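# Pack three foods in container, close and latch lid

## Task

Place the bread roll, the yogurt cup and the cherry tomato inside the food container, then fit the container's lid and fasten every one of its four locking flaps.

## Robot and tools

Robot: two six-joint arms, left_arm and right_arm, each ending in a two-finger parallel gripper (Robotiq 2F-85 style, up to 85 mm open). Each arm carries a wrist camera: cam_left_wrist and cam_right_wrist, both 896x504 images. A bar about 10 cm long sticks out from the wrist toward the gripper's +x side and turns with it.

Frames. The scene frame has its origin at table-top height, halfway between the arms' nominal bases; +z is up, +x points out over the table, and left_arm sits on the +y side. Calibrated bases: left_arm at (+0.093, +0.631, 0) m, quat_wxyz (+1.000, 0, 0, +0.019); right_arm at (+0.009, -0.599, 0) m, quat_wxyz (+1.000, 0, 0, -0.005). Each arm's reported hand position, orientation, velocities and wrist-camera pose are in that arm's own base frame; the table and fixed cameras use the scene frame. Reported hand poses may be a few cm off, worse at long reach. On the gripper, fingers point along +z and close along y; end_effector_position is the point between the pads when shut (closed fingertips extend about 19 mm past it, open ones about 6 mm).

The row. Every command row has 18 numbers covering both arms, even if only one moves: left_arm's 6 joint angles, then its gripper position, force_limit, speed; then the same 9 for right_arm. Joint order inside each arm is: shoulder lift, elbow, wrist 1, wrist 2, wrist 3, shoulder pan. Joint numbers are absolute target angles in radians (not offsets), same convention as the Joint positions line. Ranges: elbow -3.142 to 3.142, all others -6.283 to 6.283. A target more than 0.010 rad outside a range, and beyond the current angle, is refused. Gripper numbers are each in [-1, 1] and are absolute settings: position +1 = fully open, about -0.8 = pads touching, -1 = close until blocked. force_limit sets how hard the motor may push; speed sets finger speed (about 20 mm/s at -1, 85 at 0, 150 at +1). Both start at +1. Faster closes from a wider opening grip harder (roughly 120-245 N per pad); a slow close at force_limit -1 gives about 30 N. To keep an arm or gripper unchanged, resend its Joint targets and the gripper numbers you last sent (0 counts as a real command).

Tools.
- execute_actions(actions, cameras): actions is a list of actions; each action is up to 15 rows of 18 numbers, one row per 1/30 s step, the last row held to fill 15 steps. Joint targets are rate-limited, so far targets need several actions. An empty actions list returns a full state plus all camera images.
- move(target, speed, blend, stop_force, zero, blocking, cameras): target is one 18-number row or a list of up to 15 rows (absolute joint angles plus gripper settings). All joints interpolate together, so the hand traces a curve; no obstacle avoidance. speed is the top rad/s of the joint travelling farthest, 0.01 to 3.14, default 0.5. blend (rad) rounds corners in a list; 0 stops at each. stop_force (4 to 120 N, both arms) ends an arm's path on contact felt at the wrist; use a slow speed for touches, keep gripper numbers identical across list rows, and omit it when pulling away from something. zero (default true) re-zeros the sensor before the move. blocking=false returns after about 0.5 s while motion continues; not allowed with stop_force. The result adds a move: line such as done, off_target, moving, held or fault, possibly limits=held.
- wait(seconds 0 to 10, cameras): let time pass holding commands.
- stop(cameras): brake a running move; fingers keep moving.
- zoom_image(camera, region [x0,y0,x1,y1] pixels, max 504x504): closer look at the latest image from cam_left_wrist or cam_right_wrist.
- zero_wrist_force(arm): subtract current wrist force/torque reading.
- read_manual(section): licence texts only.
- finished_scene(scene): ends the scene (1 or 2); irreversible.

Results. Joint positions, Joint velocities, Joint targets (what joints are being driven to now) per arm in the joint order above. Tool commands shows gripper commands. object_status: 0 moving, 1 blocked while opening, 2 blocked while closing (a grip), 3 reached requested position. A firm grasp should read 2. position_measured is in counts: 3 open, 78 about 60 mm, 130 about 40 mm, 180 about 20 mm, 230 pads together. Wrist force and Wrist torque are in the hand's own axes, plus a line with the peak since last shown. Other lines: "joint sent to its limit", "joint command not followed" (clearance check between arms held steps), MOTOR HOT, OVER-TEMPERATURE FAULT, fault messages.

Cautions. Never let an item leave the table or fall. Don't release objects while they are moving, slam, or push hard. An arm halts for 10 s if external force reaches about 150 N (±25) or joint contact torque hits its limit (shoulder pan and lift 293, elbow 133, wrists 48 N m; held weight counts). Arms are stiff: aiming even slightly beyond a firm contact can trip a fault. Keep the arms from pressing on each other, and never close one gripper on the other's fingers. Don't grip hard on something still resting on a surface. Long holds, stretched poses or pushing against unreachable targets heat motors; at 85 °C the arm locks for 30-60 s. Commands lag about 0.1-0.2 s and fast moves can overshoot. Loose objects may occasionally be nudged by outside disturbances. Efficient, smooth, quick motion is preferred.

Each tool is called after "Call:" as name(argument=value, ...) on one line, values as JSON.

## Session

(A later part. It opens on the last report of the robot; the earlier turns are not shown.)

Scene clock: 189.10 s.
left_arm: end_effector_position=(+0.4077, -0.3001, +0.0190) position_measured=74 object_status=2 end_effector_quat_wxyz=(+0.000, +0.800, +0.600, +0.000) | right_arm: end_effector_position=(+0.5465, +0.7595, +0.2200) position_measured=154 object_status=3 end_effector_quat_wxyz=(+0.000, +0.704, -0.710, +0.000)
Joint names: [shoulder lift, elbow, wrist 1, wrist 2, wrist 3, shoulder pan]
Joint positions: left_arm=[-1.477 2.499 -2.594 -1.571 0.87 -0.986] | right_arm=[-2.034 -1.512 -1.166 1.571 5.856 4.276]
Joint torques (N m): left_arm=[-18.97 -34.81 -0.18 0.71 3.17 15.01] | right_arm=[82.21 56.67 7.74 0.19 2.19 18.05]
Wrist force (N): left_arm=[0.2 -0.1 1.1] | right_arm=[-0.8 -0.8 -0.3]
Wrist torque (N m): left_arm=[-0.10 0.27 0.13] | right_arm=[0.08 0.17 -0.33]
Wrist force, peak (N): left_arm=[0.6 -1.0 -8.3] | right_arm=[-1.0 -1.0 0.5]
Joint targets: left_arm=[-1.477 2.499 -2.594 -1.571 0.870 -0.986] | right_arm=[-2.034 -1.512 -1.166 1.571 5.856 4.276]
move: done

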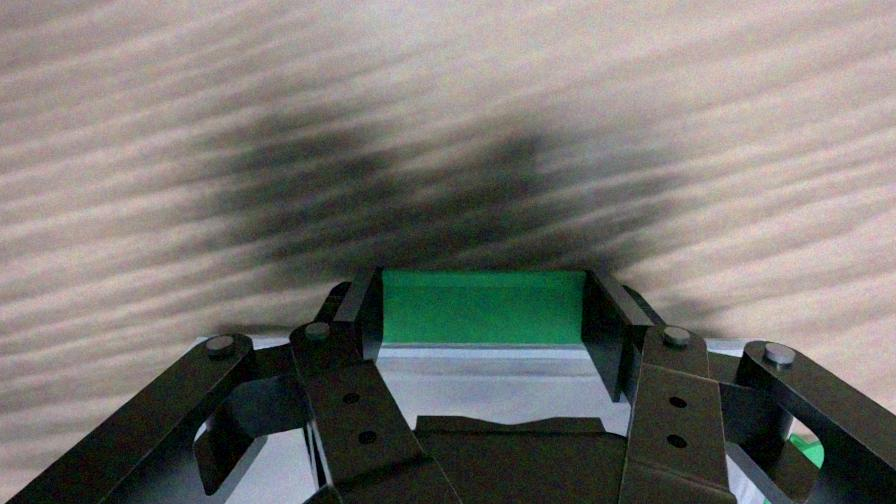

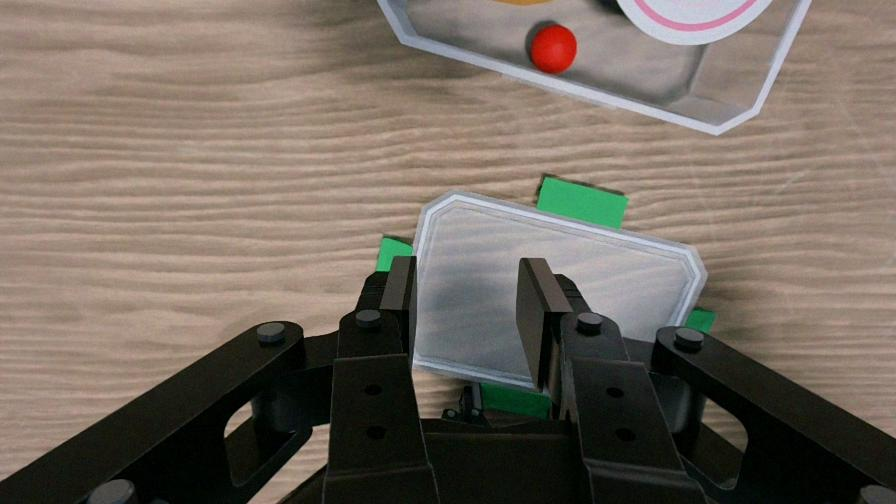

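Call:
move(target=[-1.4679,2.4885,-2.5916,-1.571,0.9184,-0.9772,-1,-1,-1,-2.0344,-1.5116,-1.166,1.571,5.8558,4.2758,-0.2,-1,0], speed=0.1, cameras=["cam_left_wrist","cam_right_wrist"])

Scene clock: 191.20 s.
left_arm: end_effector_position=(+0.4137, -0.3019, +0.0191) position_measured=74 object_status=2 end_effector_quat_wxyz=(+0.000, +0.812, +0.584, +0.000) | right_arm: end_effector_position=(+0.5465, +0.7595, +0.2200) position_measured=154 object_status=3 end_effector_quat_wxyz=(+0.000, +0.704, -0.710, +0.000)
Joint names: [shoulder lift, elbow, wrist 1, wrist 2, wrist 3, shoulder pan]
Joint positions: left_arm=[-1.468 2.489 -2.592 -1.571 0.918 -0.977] | right_arm=[-2.034 -1.512 -1.166 1.571 5.856 4.276]
Joint torques (N m): left_arm=[-21.83 -34.07 -0.05 0.85 2.9 14.94] | right_arm=[80.1 56.47 7.5 -0.03 1.24 19.01]
Wrist force (N): left_arm=[0.7 -0.1 0.7] | right_arm=[-0.7 -0.8 0.2]
Wrist torque (N m): left_arm=[-0.07 0.19 0.14] | right_arm=[0.07 0.17 -0.33]
Wrist force, peak (N): left_arm=[-0.1 0.5 1.2] | right_arm=[-1.1 -0.8 0.4]
Joint targets: left_arm=[-1.468 2.489 -2.592 -1.571 0.918 -0.977] | right_arm=[-2.034 -1.512 -1.166 1.571 5.856 4.276]
move: done

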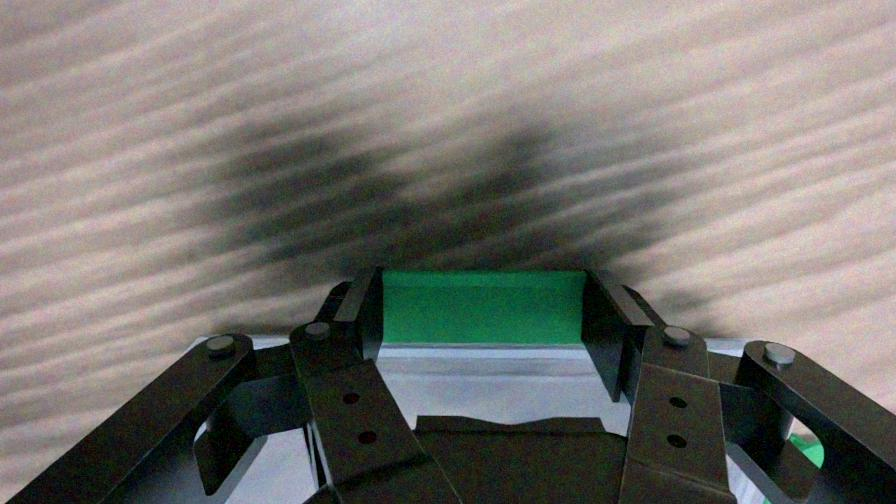

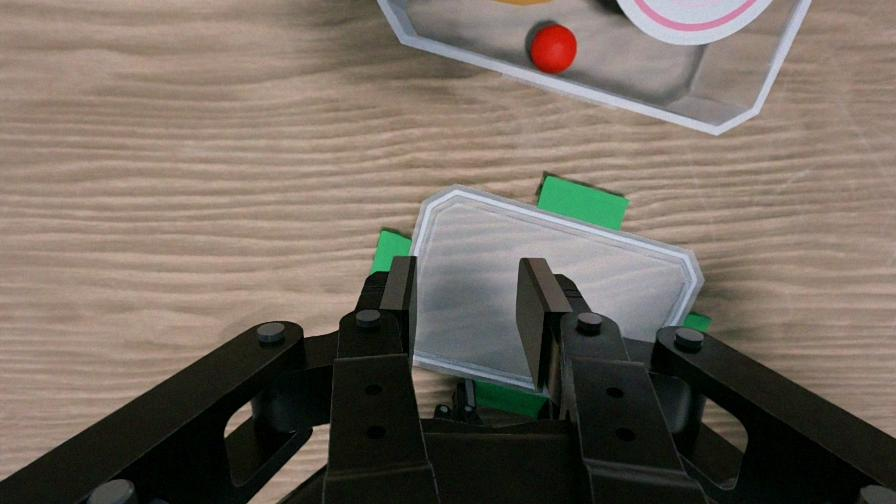

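Call:
move(target=[-1.4679,2.4885,-2.5916,-1.571,0.9184,-0.9772,-1,-1,-1,-2.0870,-1.6695,-0.9555,1.571,6.2159,4.3699,0.8,-1,0], cameras=["cam_right_wrist"])

Scene clock: 192.87 s.
left_arm: end_effector_position=(+0.4137, -0.3019, +0.0191) position_measured=74 object_status=2 end_effector_quat_wxyz=(+0.000, +0.812, +0.583, +0.000) | right_arm: end_effector_position=(+0.4627, +0.7791, +0.1000) position_measured=28 object_status=3 end_effector_quat_wxyz=(+0.000, -0.603, +0.797, +0.000)
Joint names: [shoulder lift, elbow, wrist 1, wrist 2, wrist 3, shoulder pan]
Joint positions: left_arm=[-1.468 2.488 -2.592 -1.571 0.918 -0.977] | right_arm=[-2.087 -1.669 -0.956 1.571 6.216 4.37]
Joint torques (N m): left_arm=[-21.53 -34.18 0.11 0.56 2.88 13.65] | right_arm=[80.07 31.98 7.73 -0.25 1.62 16.99]
Wrist force (N): left_arm=[0.0 0.0 0.9] | right_arm=[-1.0 -0.6 0.7]
Wrist torque (N m): left_arm=[-0.06 0.30 0.14] | right_arm=[0.11 0.26 -0.32]
Wrist force, peak (N): left_arm=[0.4 -0.1 1.2] | right_arm=[-0.2 -2.2 -2.1]
Joint targets: left_arm=[-1.468 2.489 -2.592 -1.571 0.918 -0.977] | right_arm=[-2.087 -1.669 -0.956 1.571 6.216 4.370]
move: done
Images, in order (width x height): cam_right_wrist 896x504.

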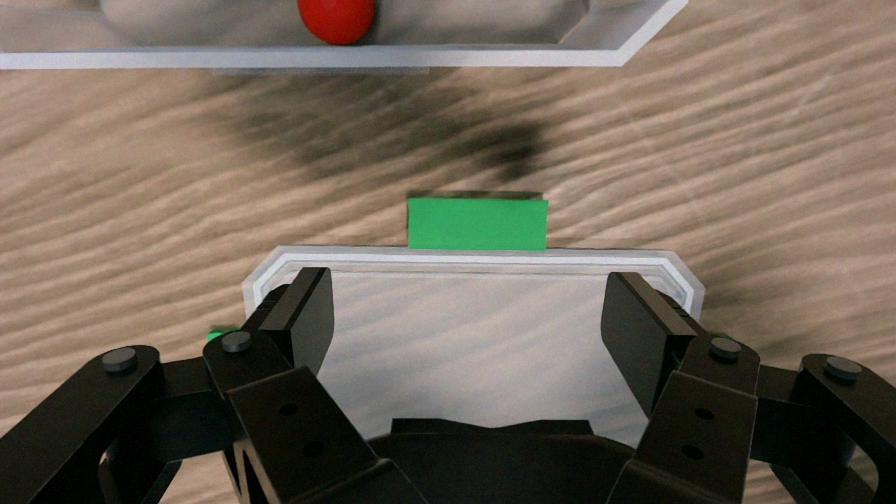

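Call:
move(target=[[-1.4679,2.4885,-2.5916,-1.571,0.9184,-0.9772,-1,-1,-1,-2.1158,-1.7070,-0.8892,1.571,6.2222,4.3762,0.8,-1,0],[-1.4679,2.4885,-2.5916,-1.571,0.9184,-0.9772,-1,-1,-1,-2.1635,-1.7231,-0.8254,1.571,6.2222,4.3762,0.8,-1,0],[-1.4679,2.4885,-2.5916,-1.571,0.9184,-0.9772,-1,-1,-1,-2.1635,-1.7231,-0.8254,1.571,6.2222,4.3762,-1,-1,-1]], speed=0.15, cameras=["cam_right_wrist"])

Scene clock: 196.17 s.
left_arm: end_effector_position=(+0.4137, -0.3019, +0.0191) position_measured=74 object_status=2 end_effector_quat_wxyz=(+0.000, +0.812, +0.583, +0.000) | right_arm: end_effector_position=(+0.4554, +0.7755, +0.0175) position_measured=75 object_status=0 end_effector_quat_wxyz=(+0.000, -0.603, +0.797, +0.000)
Joint names: [shoulder lift, elbow, wrist 1, wrist 2, wrist 3, shoulder pan]
Joint positions: left_arm=[-1.468 2.488 -2.592 -1.571 0.918 -0.977] | right_arm=[-2.163 -1.723 -0.825 1.571 6.222 4.376]
Joint torques (N m): left_arm=[-22.3 -30.59 -0.2 0.78 2.8 14.3] | right_arm=[78.01 30.55 6.79 0.23 1.32 17.04]
Wrist force (N): left_arm=[-0.9 3.5 0.9] | right_arm=[0.3 2.8 -8.1]
Wrist torque (N m): left_arm=[-0.09 0.28 -0.39] | right_arm=[-0.07 0.28 -0.42]
Wrist force, peak (N): left_arm=[-0.9 3.5 0.9] | right_arm=[0.8 3.1 -9.1]
Joint targets: left_arm=[-1.468 2.489 -2.592 -1.571 0.918 -0.977] | right_arm=[-2.163 -1.723 -0.825 1.571 6.222 4.376]
move: done
Images, in order (width x height): cam_right_wrist 896x504.

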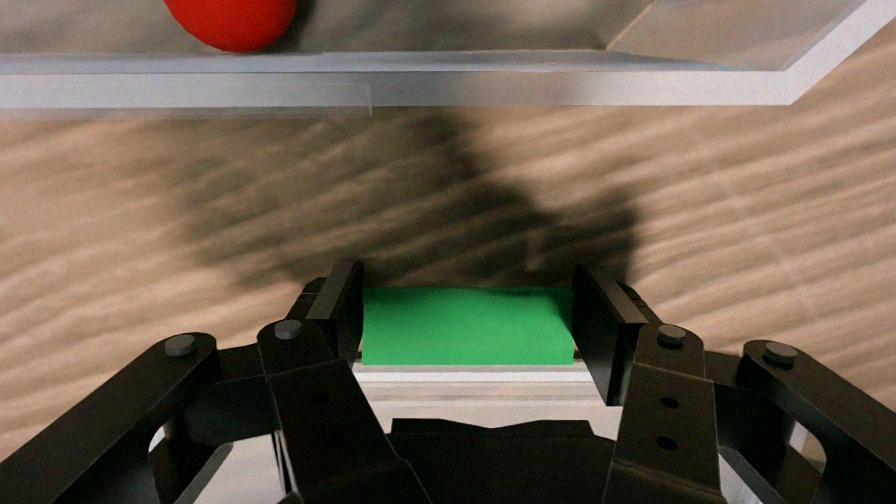

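Call:
move(target=[[-1.6759,2.4055,-2.3006,-1.571,0.9184,-0.9772,-1,-1,-1,-2.0559,-1.6701,-0.9860,1.571,6.2222,4.3762,-1,-1,-1],[-1.5656,2.3035,-2.3089,-1.571,0.7988,-1.0968,-1,-1,-1,-1.9298,-1.8642,-0.918,1.571,6.1836,4.3376,-1,-1,-1],[-1.4490,2.1763,-2.2983,-1.571,0.7096,-1.1860,-1,-1,-1,-1.8067,-2.0367,-0.8686,1.571,6.135,4.2890,-1,-1,-1]], speed=[0.1,0.15,0.15], blend=[0,0.02,0], cameras=["cam_left_wrist","cam_right_wrist"])

Scene clock: 203.17 s.
left_arm: end_effector_position=(+0.3946, -0.5104, +0.1250) position_measured=74 object_status=2 end_effector_quat_wxyz=(+0.000, +0.812, +0.583, +0.000) | right_arm: end_effector_position=(+0.4462, +0.5664, +0.1236) position_measured=75 object_status=2 end_effector_quat_wxyz=(+0.000, -0.603, +0.797, +0.000)
Joint names: [shoulder lift, elbow, wrist 1, wrist 2, wrist 3, shoulder pan]
Joint positions: left_arm=[-1.449 2.176 -2.298 -1.571 0.71 -1.186] | right_arm=[-1.807 -2.037 -0.869 1.571 6.135 4.289]
Joint torques (N m): left_arm=[-30.5 -40.52 1.62 0.83 -2.48 -12.21] | right_arm=[77.44 24.8 5.6 -0.17 -1.68 -16.25]
Wrist force (N): left_arm=[-7.4 2.3 0.3] | right_arm=[-8.3 2.3 1.1]
Wrist torque (N m): left_arm=[-0.16 0.18 0.02] | right_arm=[0.05 0.17 -0.44]
Wrist force, peak (N): left_arm=[12.8 0.9 0.6] | right_arm=[-12.4 -0.3 1.5]
Joint targets: left_arm=[-1.449 2.176 -2.298 -1.571 0.710 -1.186] | right_arm=[-1.807 -2.037 -0.869 1.571 6.135 4.289]
move: done

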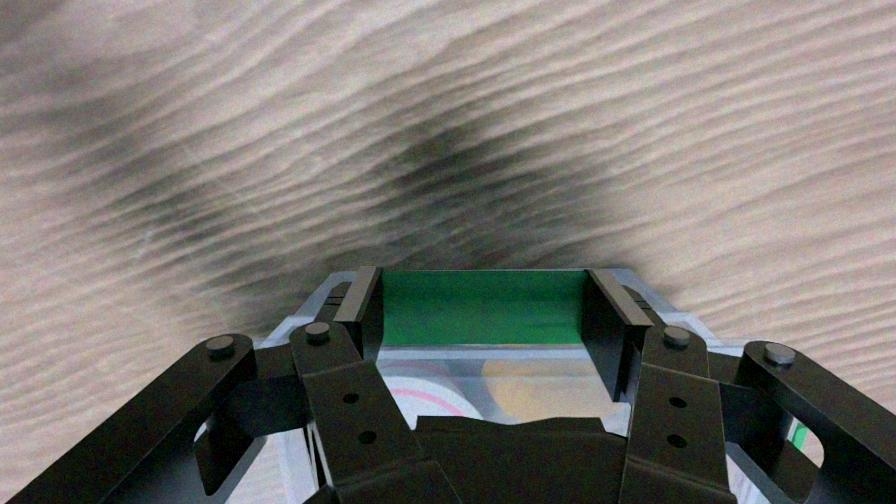

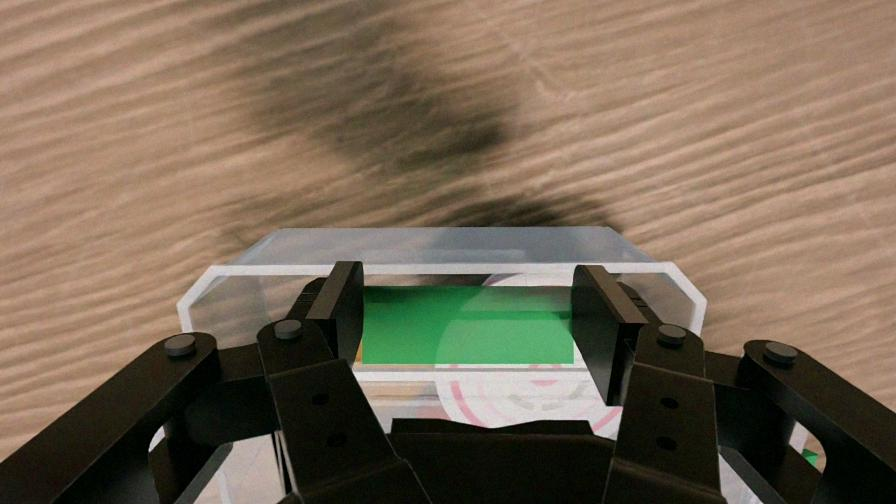

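Call:
move(target=[-1.4014,2.1833,-2.3529,-1.571,0.7128,-1.1828,-1,-1,-1,-1.8380,-2.0573,-0.8167,1.571,6.1258,4.2798,-1,-1,-1], speed=0.05, stop_force=15, cameras=["cam_left_wrist","cam_right_wrist"])

Scene clock: 205.67 s.
left_arm: end_effector_position=(+0.3990, -0.5162, +0.0980) position_measured=74 object_status=2 end_effector_quat_wxyz=(+0.000, +0.812, +0.583, +0.000) | right_arm: end_effector_position=(+0.4509, +0.5612, +0.0966) position_measured=75 object_status=2 end_effector_quat_wxyz=(+0.000, -0.603, +0.797, +0.000)
Joint names: [shoulder lift, elbow, wrist 1, wrist 2, wrist 3, shoulder pan]
Joint positions: left_arm=[-1.401 2.183 -2.353 -1.571 0.713 -1.183] | right_arm=[-1.838 -2.057 -0.817 1.571 6.126 4.28]
Joint torques (N m): left_arm=[-32.8 -26.11 -6.28 -3.28 3.03 12.8] | right_arm=[54.69 26.63 6.34 0.12 -2.01 -16.2]
Wrist force (N): left_arm=[-3.7 2.3 1.5] | right_arm=[-4.3 1.9 1.6]
Wrist torque (N m): left_arm=[-0.11 0.24 -0.08] | right_arm=[0.05 0.09 -0.44]
Wrist force, peak (N): left_arm=[-8.0 2.8 -0.5] | right_arm=[-8.2 2.6 1.5]
Joint targets: left_arm=[-1.401 2.183 -2.353 -1.571 0.713 -1.183] | right_arm=[-1.838 -2.057 -0.817 1.571 6.126 4.280]
move: done

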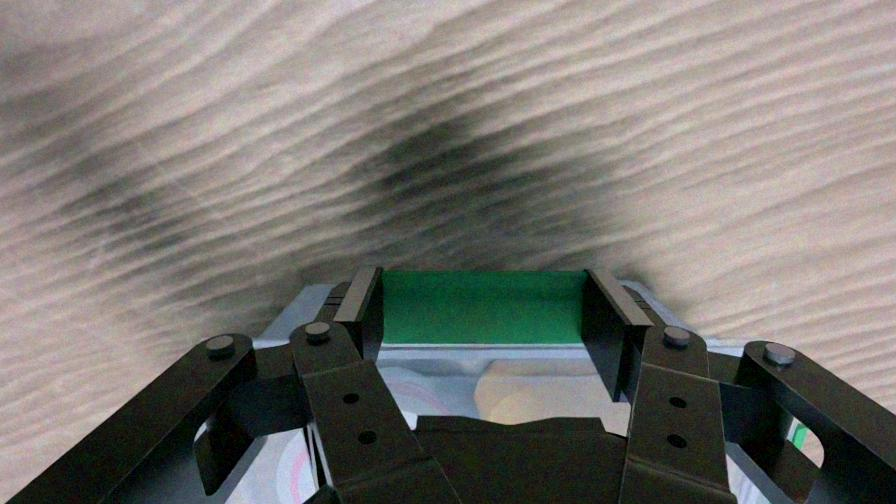

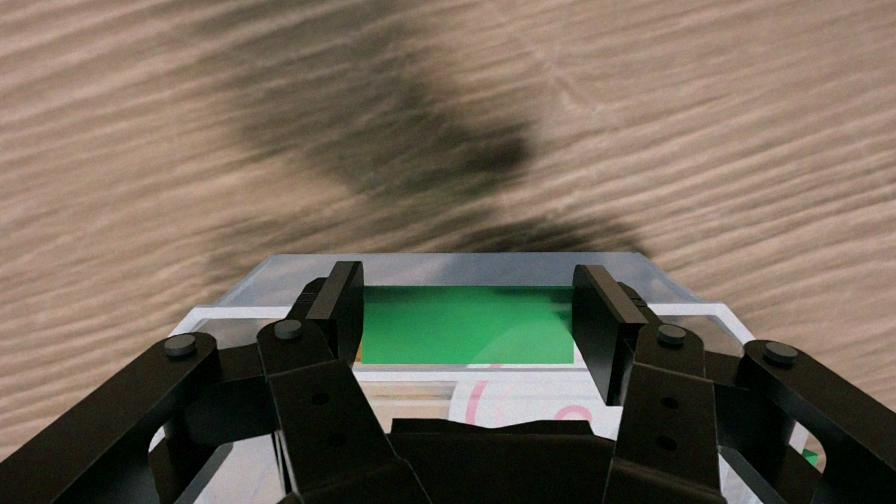

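Call:
move(target=[-1.3914,2.1707,-2.3503,-1.571,0.7059,-1.1897,-1,-1,-1,-1.8279,-2.0714,-0.8127,1.571,6.1209,4.2749,-1,-1,-1], speed=0.03, cameras=["cam_left_wrist","cam_right_wrist"])

Scene clock: 206.90 s.
left_arm: end_effector_position=(+0.3981, -0.5254, +0.0980) position_measured=74 object_status=2 end_effector_quat_wxyz=(+0.000, +0.812, +0.583, +0.000) | right_arm: end_effector_position=(+0.4504, +0.5522, +0.0966) position_measured=75 object_status=2 end_effector_quat_wxyz=(+0.000, -0.603, +0.797, +0.000)
Joint names: [shoulder lift, elbow, wrist 1, wrist 2, wrist 3, shoulder pan]
Joint positions: left_arm=[-1.392 2.171 -2.35 -1.571 0.706 -1.19] | right_arm=[-1.828 -2.071 -0.813 1.571 6.121 4.275]
Joint torques (N m): left_arm=[-36.08 -41.55 0.39 -1.52 -3.1 -15.91] | right_arm=[77.91 28.51 7.61 -0.03 -2.08 -12.72]
Wrist force (N): left_arm=[-1.8 1.9 0.2] | right_arm=[-2.1 1.1 0.0]
Wrist torque (N m): left_arm=[-0.16 0.33 0.06] | right_arm=[-0.08 0.22 -0.43]
Wrist force, peak (N): left_arm=[-5.9 2.1 1.5] | right_arm=[-7.5 2.4 1.3]
Joint targets: left_arm=[-1.391 2.171 -2.350 -1.571 0.706 -1.190] | right_arm=[-1.828 -2.071 -0.813 1.571 6.121 4.275]
move: done

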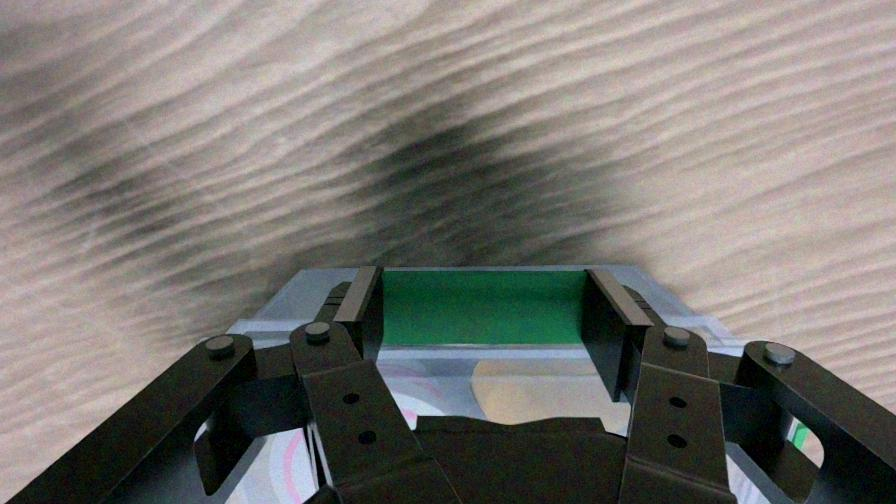

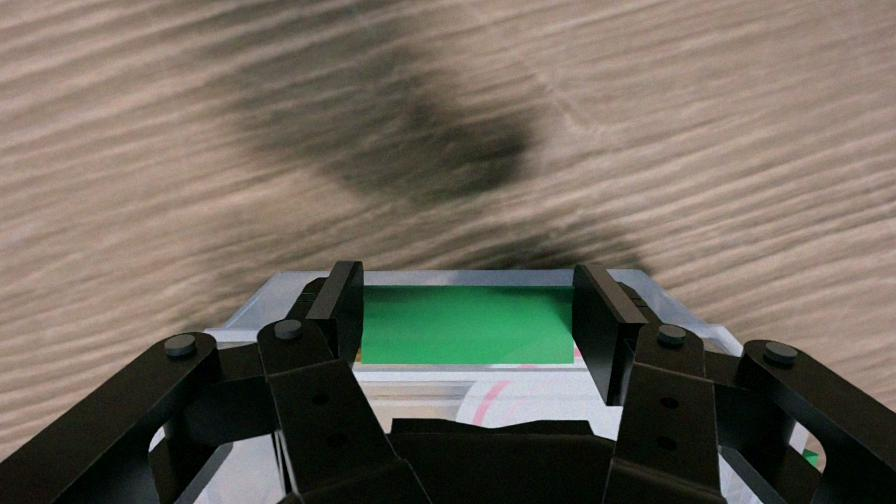

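Call:
move(target=[-1.3630,2.1840,-2.392,-1.571,0.7059,-1.1897,-1,-1,-1,-1.8540,-2.0837,-0.7743,1.571,6.1209,4.2749,-1,-1,-1], speed=0.02, stop_force=10, cameras=["cam_left_wrist","cam_right_wrist"])

Scene clock: 210.30 s.
left_arm: end_effector_position=(+0.3981, -0.5256, +0.0796) position_measured=74 object_status=2 end_effector_quat_wxyz=(+0.000, +0.812, +0.583, +0.000) | right_arm: end_effector_position=(+0.4504, +0.5521, +0.0767) position_measured=75 object_status=2 end_effector_quat_wxyz=(+0.000, -0.603, +0.797, +0.000)
Joint names: [shoulder lift, elbow, wrist 1, wrist 2, wrist 3, shoulder pan]
Joint positions: left_arm=[-1.365 2.183 -2.389 -1.571 0.706 -1.19] | right_arm=[-1.854 -2.084 -0.774 1.571 6.121 4.275]
Joint torques (N m): left_arm=[-53.68 -33.44 2.07 3.29 -2.44 -7.19] | right_arm=[54.24 21.39 4.99 0.14 -2.23 -9.59]
Wrist force (N): left_arm=[-7.0 0.0 -7.9] | right_arm=[-5.9 1.3 -3.3]
Wrist torque (N m): left_arm=[-0.15 0.13 0.23] | right_arm=[0.21 0.03 -0.41]
Wrist force, peak (N): left_arm=[-8.0 -0.3 -10.7] | right_arm=[-5.6 2.2 -4.9]
Joint targets: left_arm=[-1.365 2.183 -2.389 -1.571 0.706 -1.190] | right_arm=[-1.854 -2.084 -0.774 1.571 6.121 4.275]
move: contact (left_arm)

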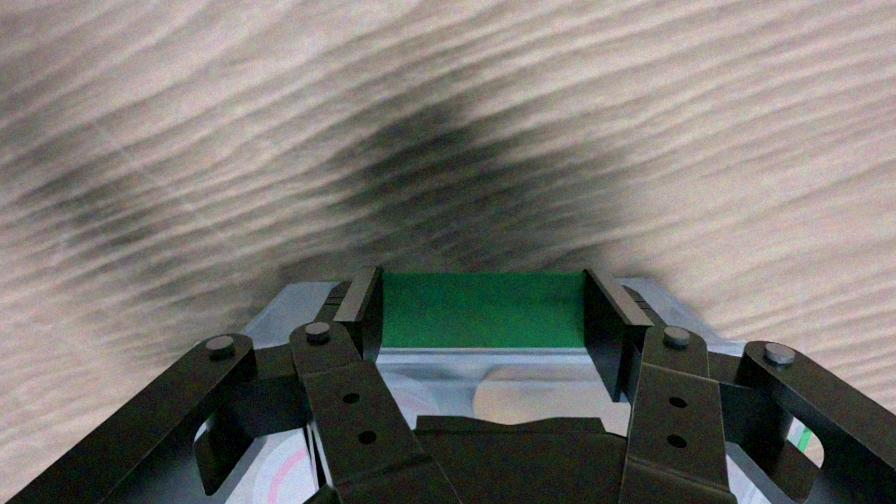

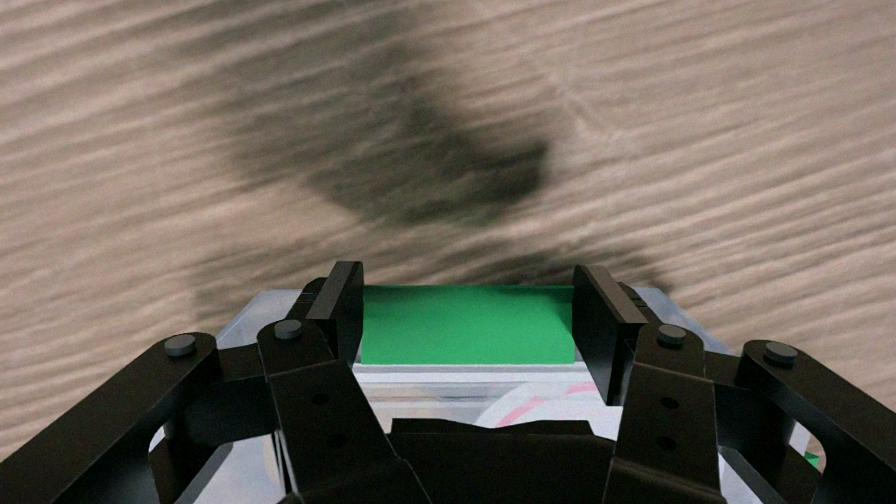

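Call:
move(target=[[-1.365,2.183,-2.389,-1.571,0.7059,-1.1897,0.7,-1,-1,-1.8540,-2.0837,-0.7743,1.571,6.1209,4.2749,0.7,-1,-1],[-1.4014,2.1707,-2.3403,-1.571,0.7059,-1.1897,0.7,-1,-1,-1.8179,-2.0614,-0.8327,1.571,6.1209,4.2749,0.7,-1,-1]], speed=0.05, cameras=["cam_left_wrist","cam_right_wrist"])

Scene clock: 213.00 s.
left_arm: end_effector_position=(+0.3973, -0.5236, +0.1031) position_measured=41 object_status=3 end_effector_quat_wxyz=(+0.000, +0.812, +0.583, +0.000) | right_arm: end_effector_position=(+0.4512, +0.5538, +0.1064) position_measured=41 object_status=3 end_effector_quat_wxyz=(+0.000, -0.603, +0.797, +0.000)
Joint names: [shoulder lift, elbow, wrist 1, wrist 2, wrist 3, shoulder pan]
Joint positions: left_arm=[-1.401 2.171 -2.34 -1.571 0.706 -1.19] | right_arm=[-1.818 -2.061 -0.833 1.571 6.121 4.275]
Joint torques (N m): left_arm=[-59.58 -44.15 -0.47 3.53 -2.66 15.56] | right_arm=[71.99 48.42 1.91 -0.1 -2.31 -5.6]
Wrist force (N): left_arm=[0.2 -0.2 0.2] | right_arm=[-0.5 -0.8 0.5]
Wrist torque (N m): left_arm=[-0.10 0.30 0.29] | right_arm=[0.01 0.19 -0.28]
Wrist force, peak (N): left_arm=[-7.2 -0.1 -7.9] | right_arm=[-6.1 1.4 -3.5]
Joint targets: left_arm=[-1.401 2.171 -2.340 -1.571 0.706 -1.190] | right_arm=[-1.818 -2.061 -0.833 1.571 6.121 4.275]
move: done

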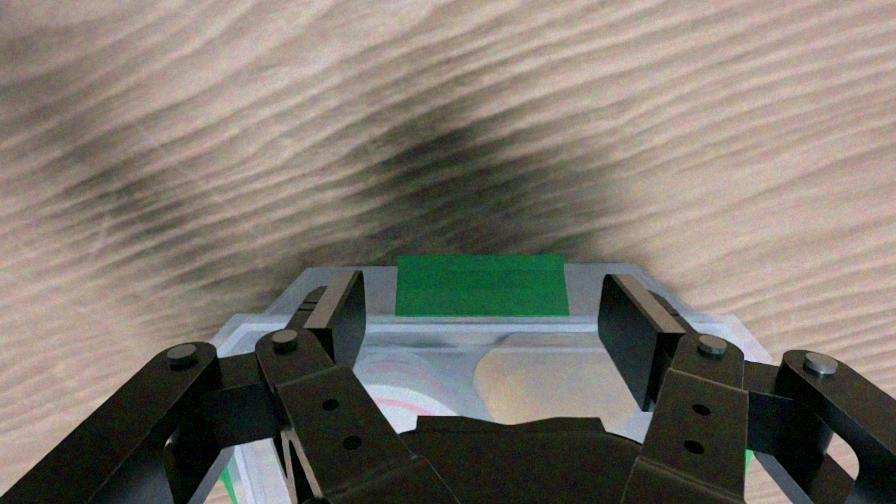

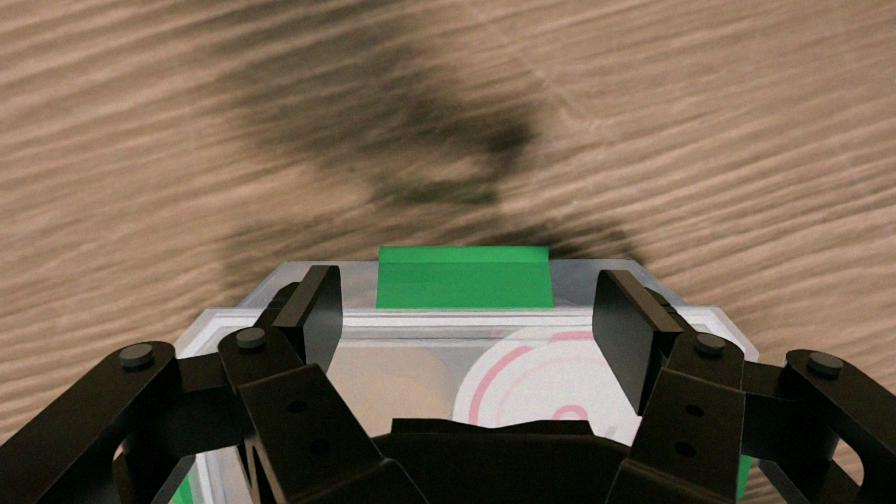

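Call:
move(target=[-1.3840,2.1366,-2.3236,-1.571,0.6809,-1.2147,-0.8,-1,0,-1.8461,-2.0192,-0.8467,1.571,6.1265,4.2805,-0.8,-1,0], speed=0.1)

Call:
move(target=[-1.3425,2.1567,-2.3852,-1.571,0.6809,-1.2147,-0.8,-1,0,-1.8833,-2.038,-0.7907,1.571,6.1265,4.2805,-0.8,-1,0], speed=0.02, stop_force=15, cameras=["cam_left_wrist","cam_right_wrist"])

Scene clock: 214.60 s.
left_arm: end_effector_position=(+0.3901, -0.5493, +0.1082) position_measured=229 object_status=0 end_effector_quat_wxyz=(+0.000, +0.812, +0.583, +0.000) | right_arm: end_effector_position=(+0.4573, +0.5763, +0.1080) position_measured=229 object_status=0 end_effector_quat_wxyz=(+0.000, -0.603, +0.797, +0.000)
Joint names: [shoulder lift, elbow, wrist 1, wrist 2, wrist 3, shoulder pan]
Joint positions: left_arm=[-1.384 2.137 -2.324 -1.571 0.681 -1.215] | right_arm=[-1.846 -2.019 -0.847 1.571 6.126 4.28]
Joint torques (N m): left_arm=[-38.76 -43.5 -0.31 2 -2.98 -15.32] | right_arm=[55.27 47.89 2.13 0.15 2.19 18.61]
Wrist force (N): left_arm=[0.1 -0.4 0.0] | right_arm=[-0.6 -0.5 0.7]
Wrist torque (N m): left_arm=[-0.12 0.30 0.28] | right_arm=[0.05 0.20 -0.41]
Wrist force, peak (N): left_arm=[0.9 -0.1 0.5] | right_arm=[-1.0 -0.8 0.9]
Joint targets: left_arm=[-1.384 2.137 -2.324 -1.571 0.681 -1.215] | right_arm=[-1.846 -2.019 -0.847 1.571 6.127 4.280]
move: done

Scene clock: 217.63 s.
left_arm: end_effector_position=(+0.3902, -0.5496, +0.0901) position_measured=229 object_status=3 end_effector_quat_wxyz=(+0.000, +0.812, +0.583, +0.000) | right_arm: end_effector_position=(+0.4574, +0.5765, +0.0907) position_measured=229 object_status=3 end_effector_quat_wxyz=(+0.000, -0.603, +0.797, +0.000)
Joint names: [shoulder lift, elbow, wrist 1, wrist 2, wrist 3, shoulder pan]
Joint positions: left_arm=[-1.359 2.149 -2.361 -1.571 0.681 -1.215] | right_arm=[-1.867 -2.03 -0.814 1.571 6.127 4.281]
Joint torques (N m): left_arm=[-50.17 -36.58 0.73 0.19 -2.81 -12.9] | right_arm=[66.41 39.92 0.44 0.13 1.92 16.99]
Wrist force (N): left_arm=[3.3 -2.6 -18.2] | right_arm=[1.8 0.1 -17.1]
Wrist torque (N m): left_arm=[-0.07 0.27 0.29] | right_arm=[0.10 0.10 -0.39]
Wrist force, peak (N): left_arm=[8.1 -6.3 -30.0] | right_arm=[7.6 0.9 -26.9]
Joint targets: left_arm=[-1.359 2.149 -2.361 -1.571 0.681 -1.215] | right_arm=[-1.867 -2.030 -0.814 1.571 6.127 4.281]
move: contact (left_arm, right_arm); left_arm: the wrist 1 is farthest, 0.025 rad from its target; right_arm: the wrist 1 is farthest, 0.024 rad from its target

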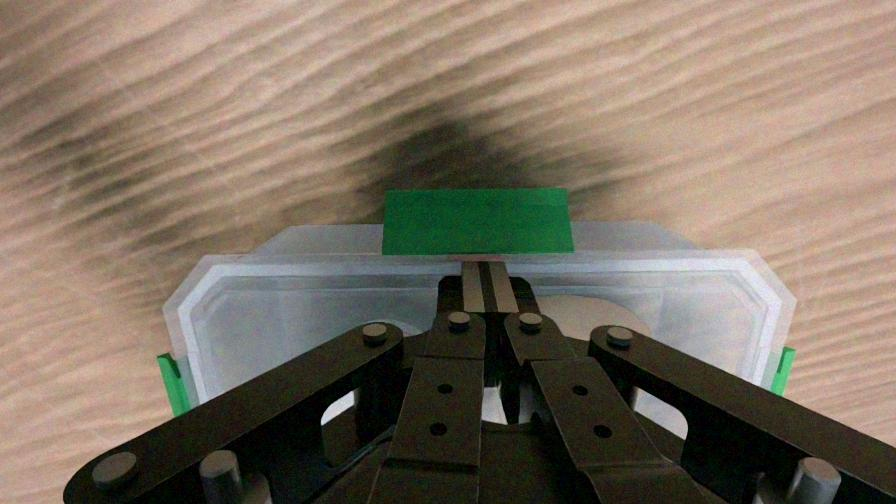

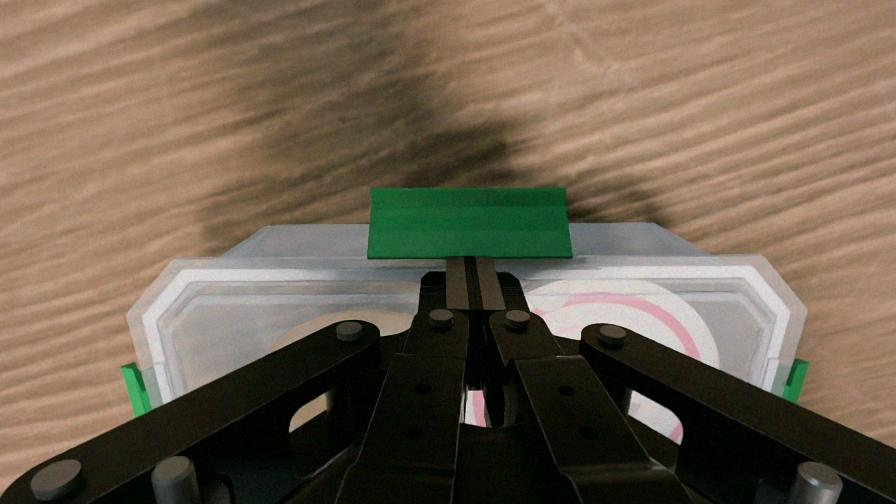

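Call:
move(target=[[-1.3840,2.1366,-2.3236,-1.571,0.6809,-1.2147,-0.8,-1,0,-1.8461,-2.0192,-0.8467,1.571,6.1265,4.2805,-0.8,-1,0],[-1.4052,2.1636,-2.3294,-1.571,0.7059,-1.1897,-0.8,-1,0,-1.8135,-2.0637,-0.8348,1.571,6.1209,4.2749,-0.8,-1,0]], speed=0.1)

Call:
move(target=[-1.3451,2.1914,-2.4173,-1.571,0.7059,-1.1897,-0.8,-1,0,-1.8684,-2.0898,-0.7538,1.571,6.1209,4.2749,-0.8,-1,0], speed=0.025, stop_force=22, cameras=["cam_left_wrist","cam_right_wrist"])

Scene clock: 219.77 s.
left_arm: end_effector_position=(+0.3981, -0.5255, +0.1080) position_measured=229 object_status=3 end_effector_quat_wxyz=(+0.000, +0.812, +0.583, +0.000) | right_arm: end_effector_position=(+0.4505, +0.5522, +0.1080) position_measured=229 object_status=3 end_effector_quat_wxyz=(+0.000, -0.603, +0.797, +0.000)
Joint names: [shoulder lift, elbow, wrist 1, wrist 2, wrist 3, shoulder pan]
Joint positions: left_arm=[-1.405 2.164 -2.329 -1.571 0.706 -1.19] | right_arm=[-1.814 -2.064 -0.835 1.571 6.121 4.275]
Joint torques (N m): left_arm=[-55.03 -28.52 -7.49 -1.28 3.11 15.53] | right_arm=[75.04 31.48 7.63 -0.1 -2.53 -13.64]
Wrist force (N): left_arm=[0.0 -0.3 0.3] | right_arm=[-0.6 -0.5 0.9]
Wrist torque (N m): left_arm=[-0.11 0.32 0.16] | right_arm=[0.04 0.20 -0.27]
Wrist force, peak (N): left_arm=[3.3 -2.5 -18.0] | right_arm=[1.6 0.1 -17.6]
Joint targets: left_arm=[-1.405 2.164 -2.329 -1.571 0.706 -1.190] | right_arm=[-1.813 -2.064 -0.835 1.571 6.121 4.275]
move: done

Scene clock: 224.10 s.
left_arm: end_effector_position=(+0.3981, -0.5255, +0.0660) position_measured=229 object_status=3 end_effector_quat_wxyz=(+0.000, +0.812, +0.583, +0.000) | right_arm: end_effector_position=(+0.4504, +0.5521, +0.0660) position_measured=229 object_status=3 end_effector_quat_wxyz=(+0.000, -0.603, +0.797, +0.000)
Joint names: [shoulder lift, elbow, wrist 1, wrist 2, wrist 3, shoulder pan]
Joint positions: left_arm=[-1.345 2.191 -2.417 -1.571 0.706 -1.19] | right_arm=[-1.868 -2.09 -0.754 1.571 6.121 4.275]
Joint torques (N m): left_arm=[-33.79 -26.18 -7.59 -3.05 2.88 6.96] | right_arm=[50.3 25.74 7.51 0.06 -2.11 -12.46]
Wrist force (N): left_arm=[3.2 -0.2 -4.6] | right_arm=[1.4 -0.8 -2.6]
Wrist torque (N m): left_arm=[-0.11 0.30 0.16] | right_arm=[0.04 0.15 -0.26]
Wrist force, peak (N): left_arm=[3.6 -0.5 -5.9] | right_arm=[1.6 -0.7 -3.8]
Joint targets: left_arm=[-1.345 2.191 -2.417 -1.571 0.706 -1.190] | right_arm=[-1.868 -2.090 -0.754 1.571 6.121 4.275]
move: done

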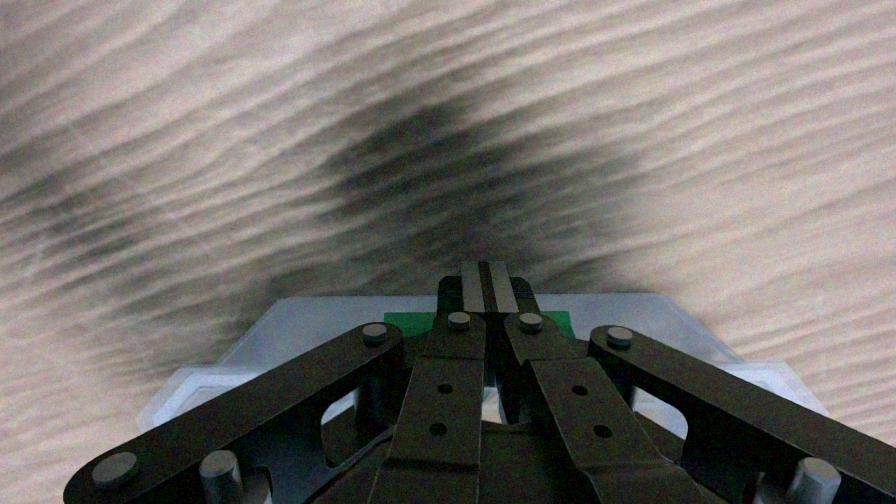

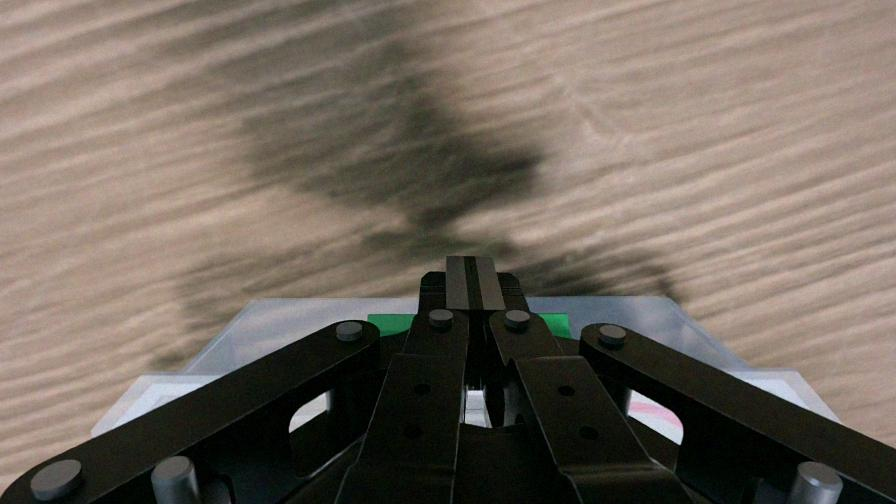

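Call:
move(target=[-1.3294,2.1751,-2.4167,-1.571,0.6896,-1.2060,-0.8,-1,0,-1.8907,-2.0621,-0.7592,1.571,6.1245,4.2785,-0.8,-1,0], speed=0.015, stop_force=35, cameras=["cam_left_wrist","cam_right_wrist"])

Scene clock: 225.90 s.
left_arm: end_effector_position=(+0.3971, -0.5286, +0.0655) position_measured=229 object_status=3 end_effector_quat_wxyz=(+0.000, +0.812, +0.584, +0.000) | right_arm: end_effector_position=(+0.4514, +0.5554, +0.0655) position_measured=229 object_status=3 end_effector_quat_wxyz=(+0.000, -0.603, +0.797, +0.000)
Joint names: [shoulder lift, elbow, wrist 1, wrist 2, wrist 3, shoulder pan]
Joint positions: left_arm=[-1.342 2.188 -2.417 -1.571 0.702 -1.193] | right_arm=[-1.873 -2.084 -0.755 1.571 6.122 4.276]
Joint torques (N m): left_arm=[-51.47 -38.51 -13.11 -9.81 2.86 -4.11] | right_arm=[61.76 43.44 16.4 0.08 -1.03 -1.77]
Wrist force (N): left_arm=[36.5 -1.5 -15.1] | right_arm=[36.7 -0.7 -19.2]
Wrist torque (N m): left_arm=[-0.13 0.76 0.23] | right_arm=[0.00 0.84 -0.40]
Wrist force, peak (N): left_arm=[46.3 -1.6 -22.2] | right_arm=[43.7 0.8 -25.7]
Joint targets: left_arm=[-1.342 2.188 -2.417 -1.571 0.702 -1.193] | right_arm=[-1.873 -2.084 -0.755 1.571 6.122 4.276]
move: contact (left_arm, right_arm); left_arm: the shoulder pan is farthest, 0.013 rad from its target; right_arm: the elbow is farthest, 0.022 rad from its target

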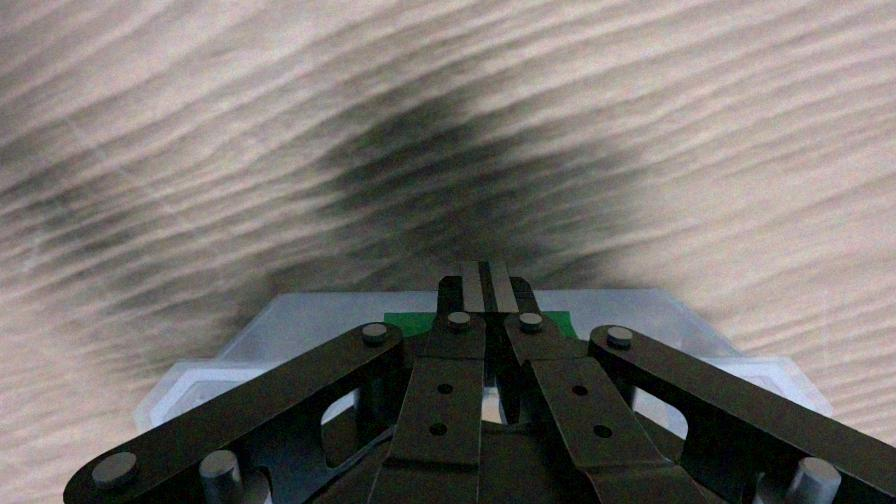

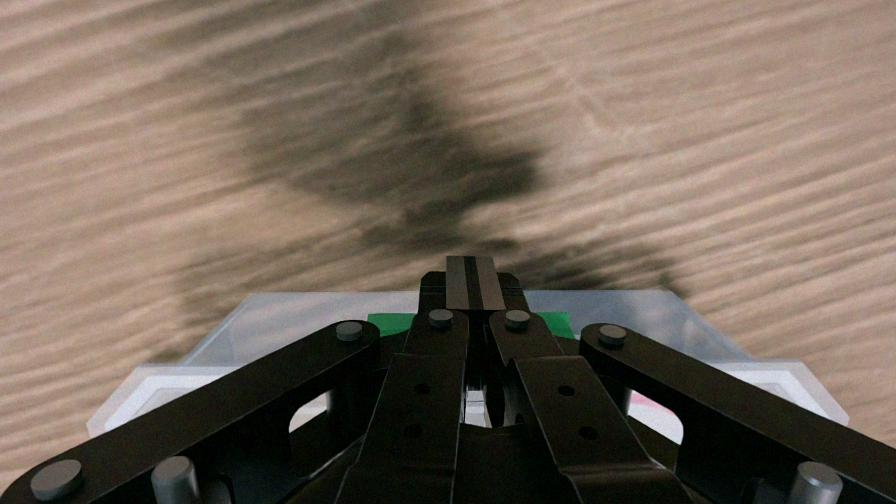

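Call:
move(target=[[-1.3578,2.2084,-2.4216,-1.571,0.7232,-1.1724,-0.8,-1,0,-1.8483,-2.1187,-0.745,1.571,6.1169,4.2709,-0.8,-1,0],[-1.4606,2.1552,-2.2656,-1.571,0.7232,-1.1724,-0.8,-1,0,-1.7532,-2.0684,-0.8904,1.571,6.1169,4.2709,-0.8,-1,0]], speed=0.1, cameras=["cam_left_wrist","cam_right_wrist"])

Scene clock: 228.97 s.
left_arm: end_effector_position=(+0.4035, -0.5098, +0.1399) position_measured=229 object_status=3 end_effector_quat_wxyz=(+0.000, +0.812, +0.583, +0.000) | right_arm: end_effector_position=(+0.4460, +0.5364, +0.1399) position_measured=229 object_status=3 end_effector_quat_wxyz=(+0.000, -0.603, +0.797, +0.000)
Joint names: [shoulder lift, elbow, wrist 1, wrist 2, wrist 3, shoulder pan]
Joint positions: left_arm=[-1.46 2.155 -2.266 -1.571 0.723 -1.172] | right_arm=[-1.753 -2.068 -0.89 1.571 6.117 4.271]
Joint torques (N m): left_arm=[-52.39 -45.22 0.3 3.37 2.85 12.8] | right_arm=[71.74 50.54 1.75 -0.02 -2.55 -13.53]
Wrist force (N): left_arm=[0.2 0.0 0.3] | right_arm=[-0.5 -1.0 0.6]
Wrist torque (N m): left_arm=[-0.08 0.27 0.18] | right_arm=[-0.04 0.14 -0.25]
Wrist force, peak (N): left_arm=[36.6 -1.3 -16.2] | right_arm=[36.7 -0.9 -20.3]
Joint targets: left_arm=[-1.461 2.155 -2.266 -1.571 0.723 -1.172] | right_arm=[-1.753 -2.068 -0.890 1.571 6.117 4.271]
move: done

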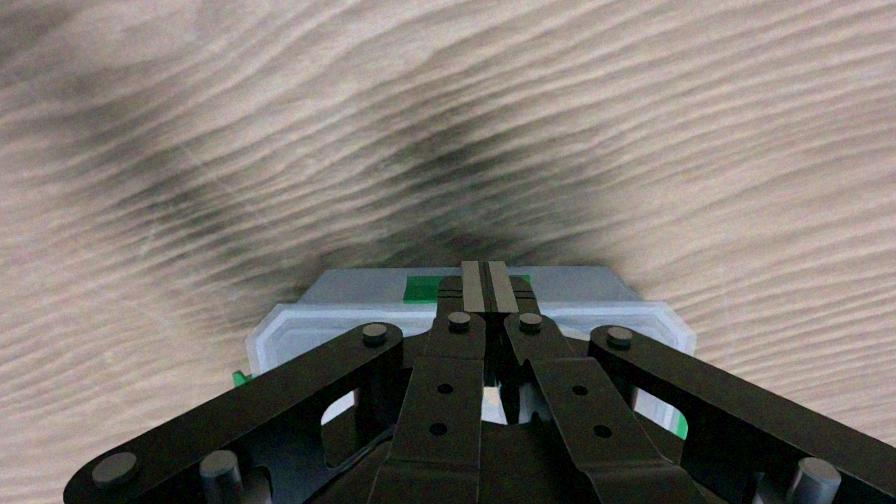

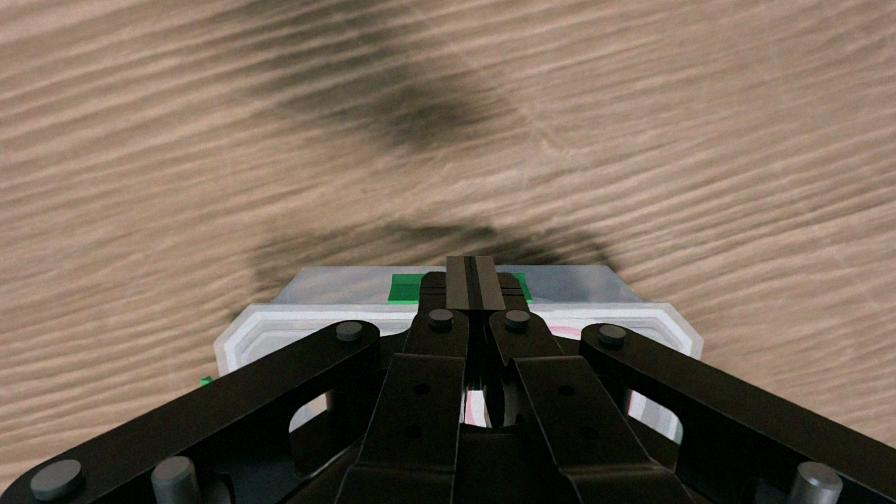

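Call:
move(target=[[-1.4606,2.1552,-2.2656,-1.571,0.7232,-1.1724,-0.8,-1,0,-1.45,-2.25,-1.0,1.571,4.5,4.5,-0.8,-1,0],[-1.2691,1.8672,-2.1691,-1.571,2.3205,-1.1461,-0.8,-1,0,-1.45,-2.25,-0.8,1.571,2.0,4.6,-0.8,-1,0],[-1.2691,1.8672,-2.1691,-1.571,2.3205,-1.1461,-0.8,-1,0,-1.8761,-2.5849,0.8810,1.4754,1.6154,4.5425,-0.8,-1,0]], speed=[0.8,0.9,0.8], blend=[0.1,0.1,0], cameras=["cam_left_wrist","cam_right_wrist"])

Scene clock: 237.40 s.
left_arm: end_effector_position=(+0.4777, -0.6338, +0.1600) position_measured=229 object_status=3 end_effector_quat_wxyz=(+0.000, +0.987, -0.162, +0.000) | right_arm: end_effector_position=(+0.3053, +0.5900, +0.2000) position_measured=229 object_status=3 end_effector_quat_wxyz=(+0.074, +0.116, +0.835, +0.532)
Joint names: [shoulder lift, elbow, wrist 1, wrist 2, wrist 3, shoulder pan]
Joint positions: left_arm=[-1.269 1.867 -2.169 -1.571 2.321 -1.146] | right_arm=[-1.876 -2.585 0.881 1.475 1.615 4.543]
Joint torques (N m): left_arm=[-51.57 -47.91 -0.25 2.45 2.93 17.6] | right_arm=[30.75 6.59 7.9 -2.34 -2.52 -13.79]
Wrist force (N): left_arm=[0.1 0.0 -0.1] | right_arm=[-1.0 -1.1 2.4]
Wrist torque (N m): left_arm=[-0.10 0.27 0.17] | right_arm=[0.12 0.24 -0.21]
Wrist force, peak (N): left_arm=[0.7 -1.0 0.6] | right_arm=[-0.6 -1.8 3.4]
Joint targets: left_arm=[-1.269 1.867 -2.169 -1.571 2.321 -1.146] | right_arm=[-1.876 -2.585 0.881 1.475 1.615 4.543]
move: done

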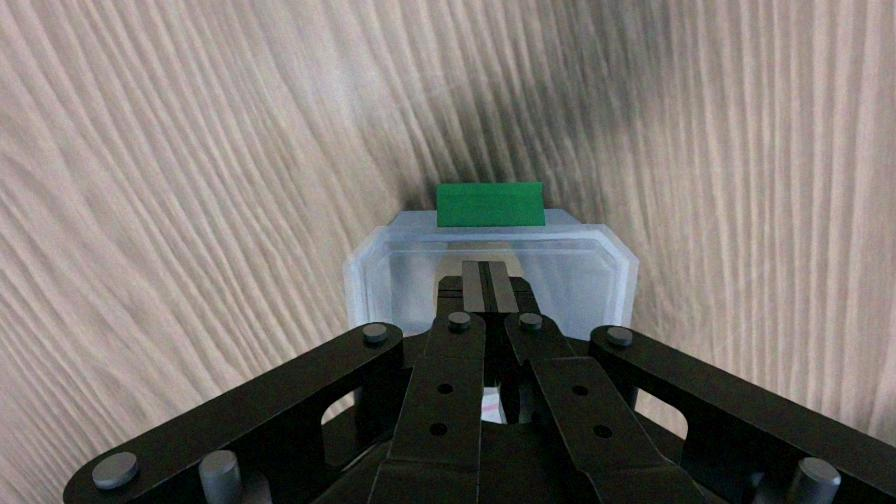

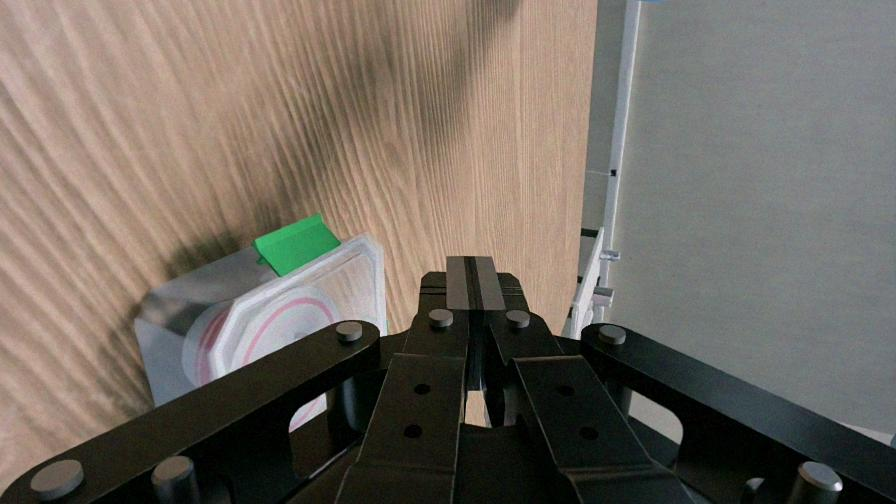

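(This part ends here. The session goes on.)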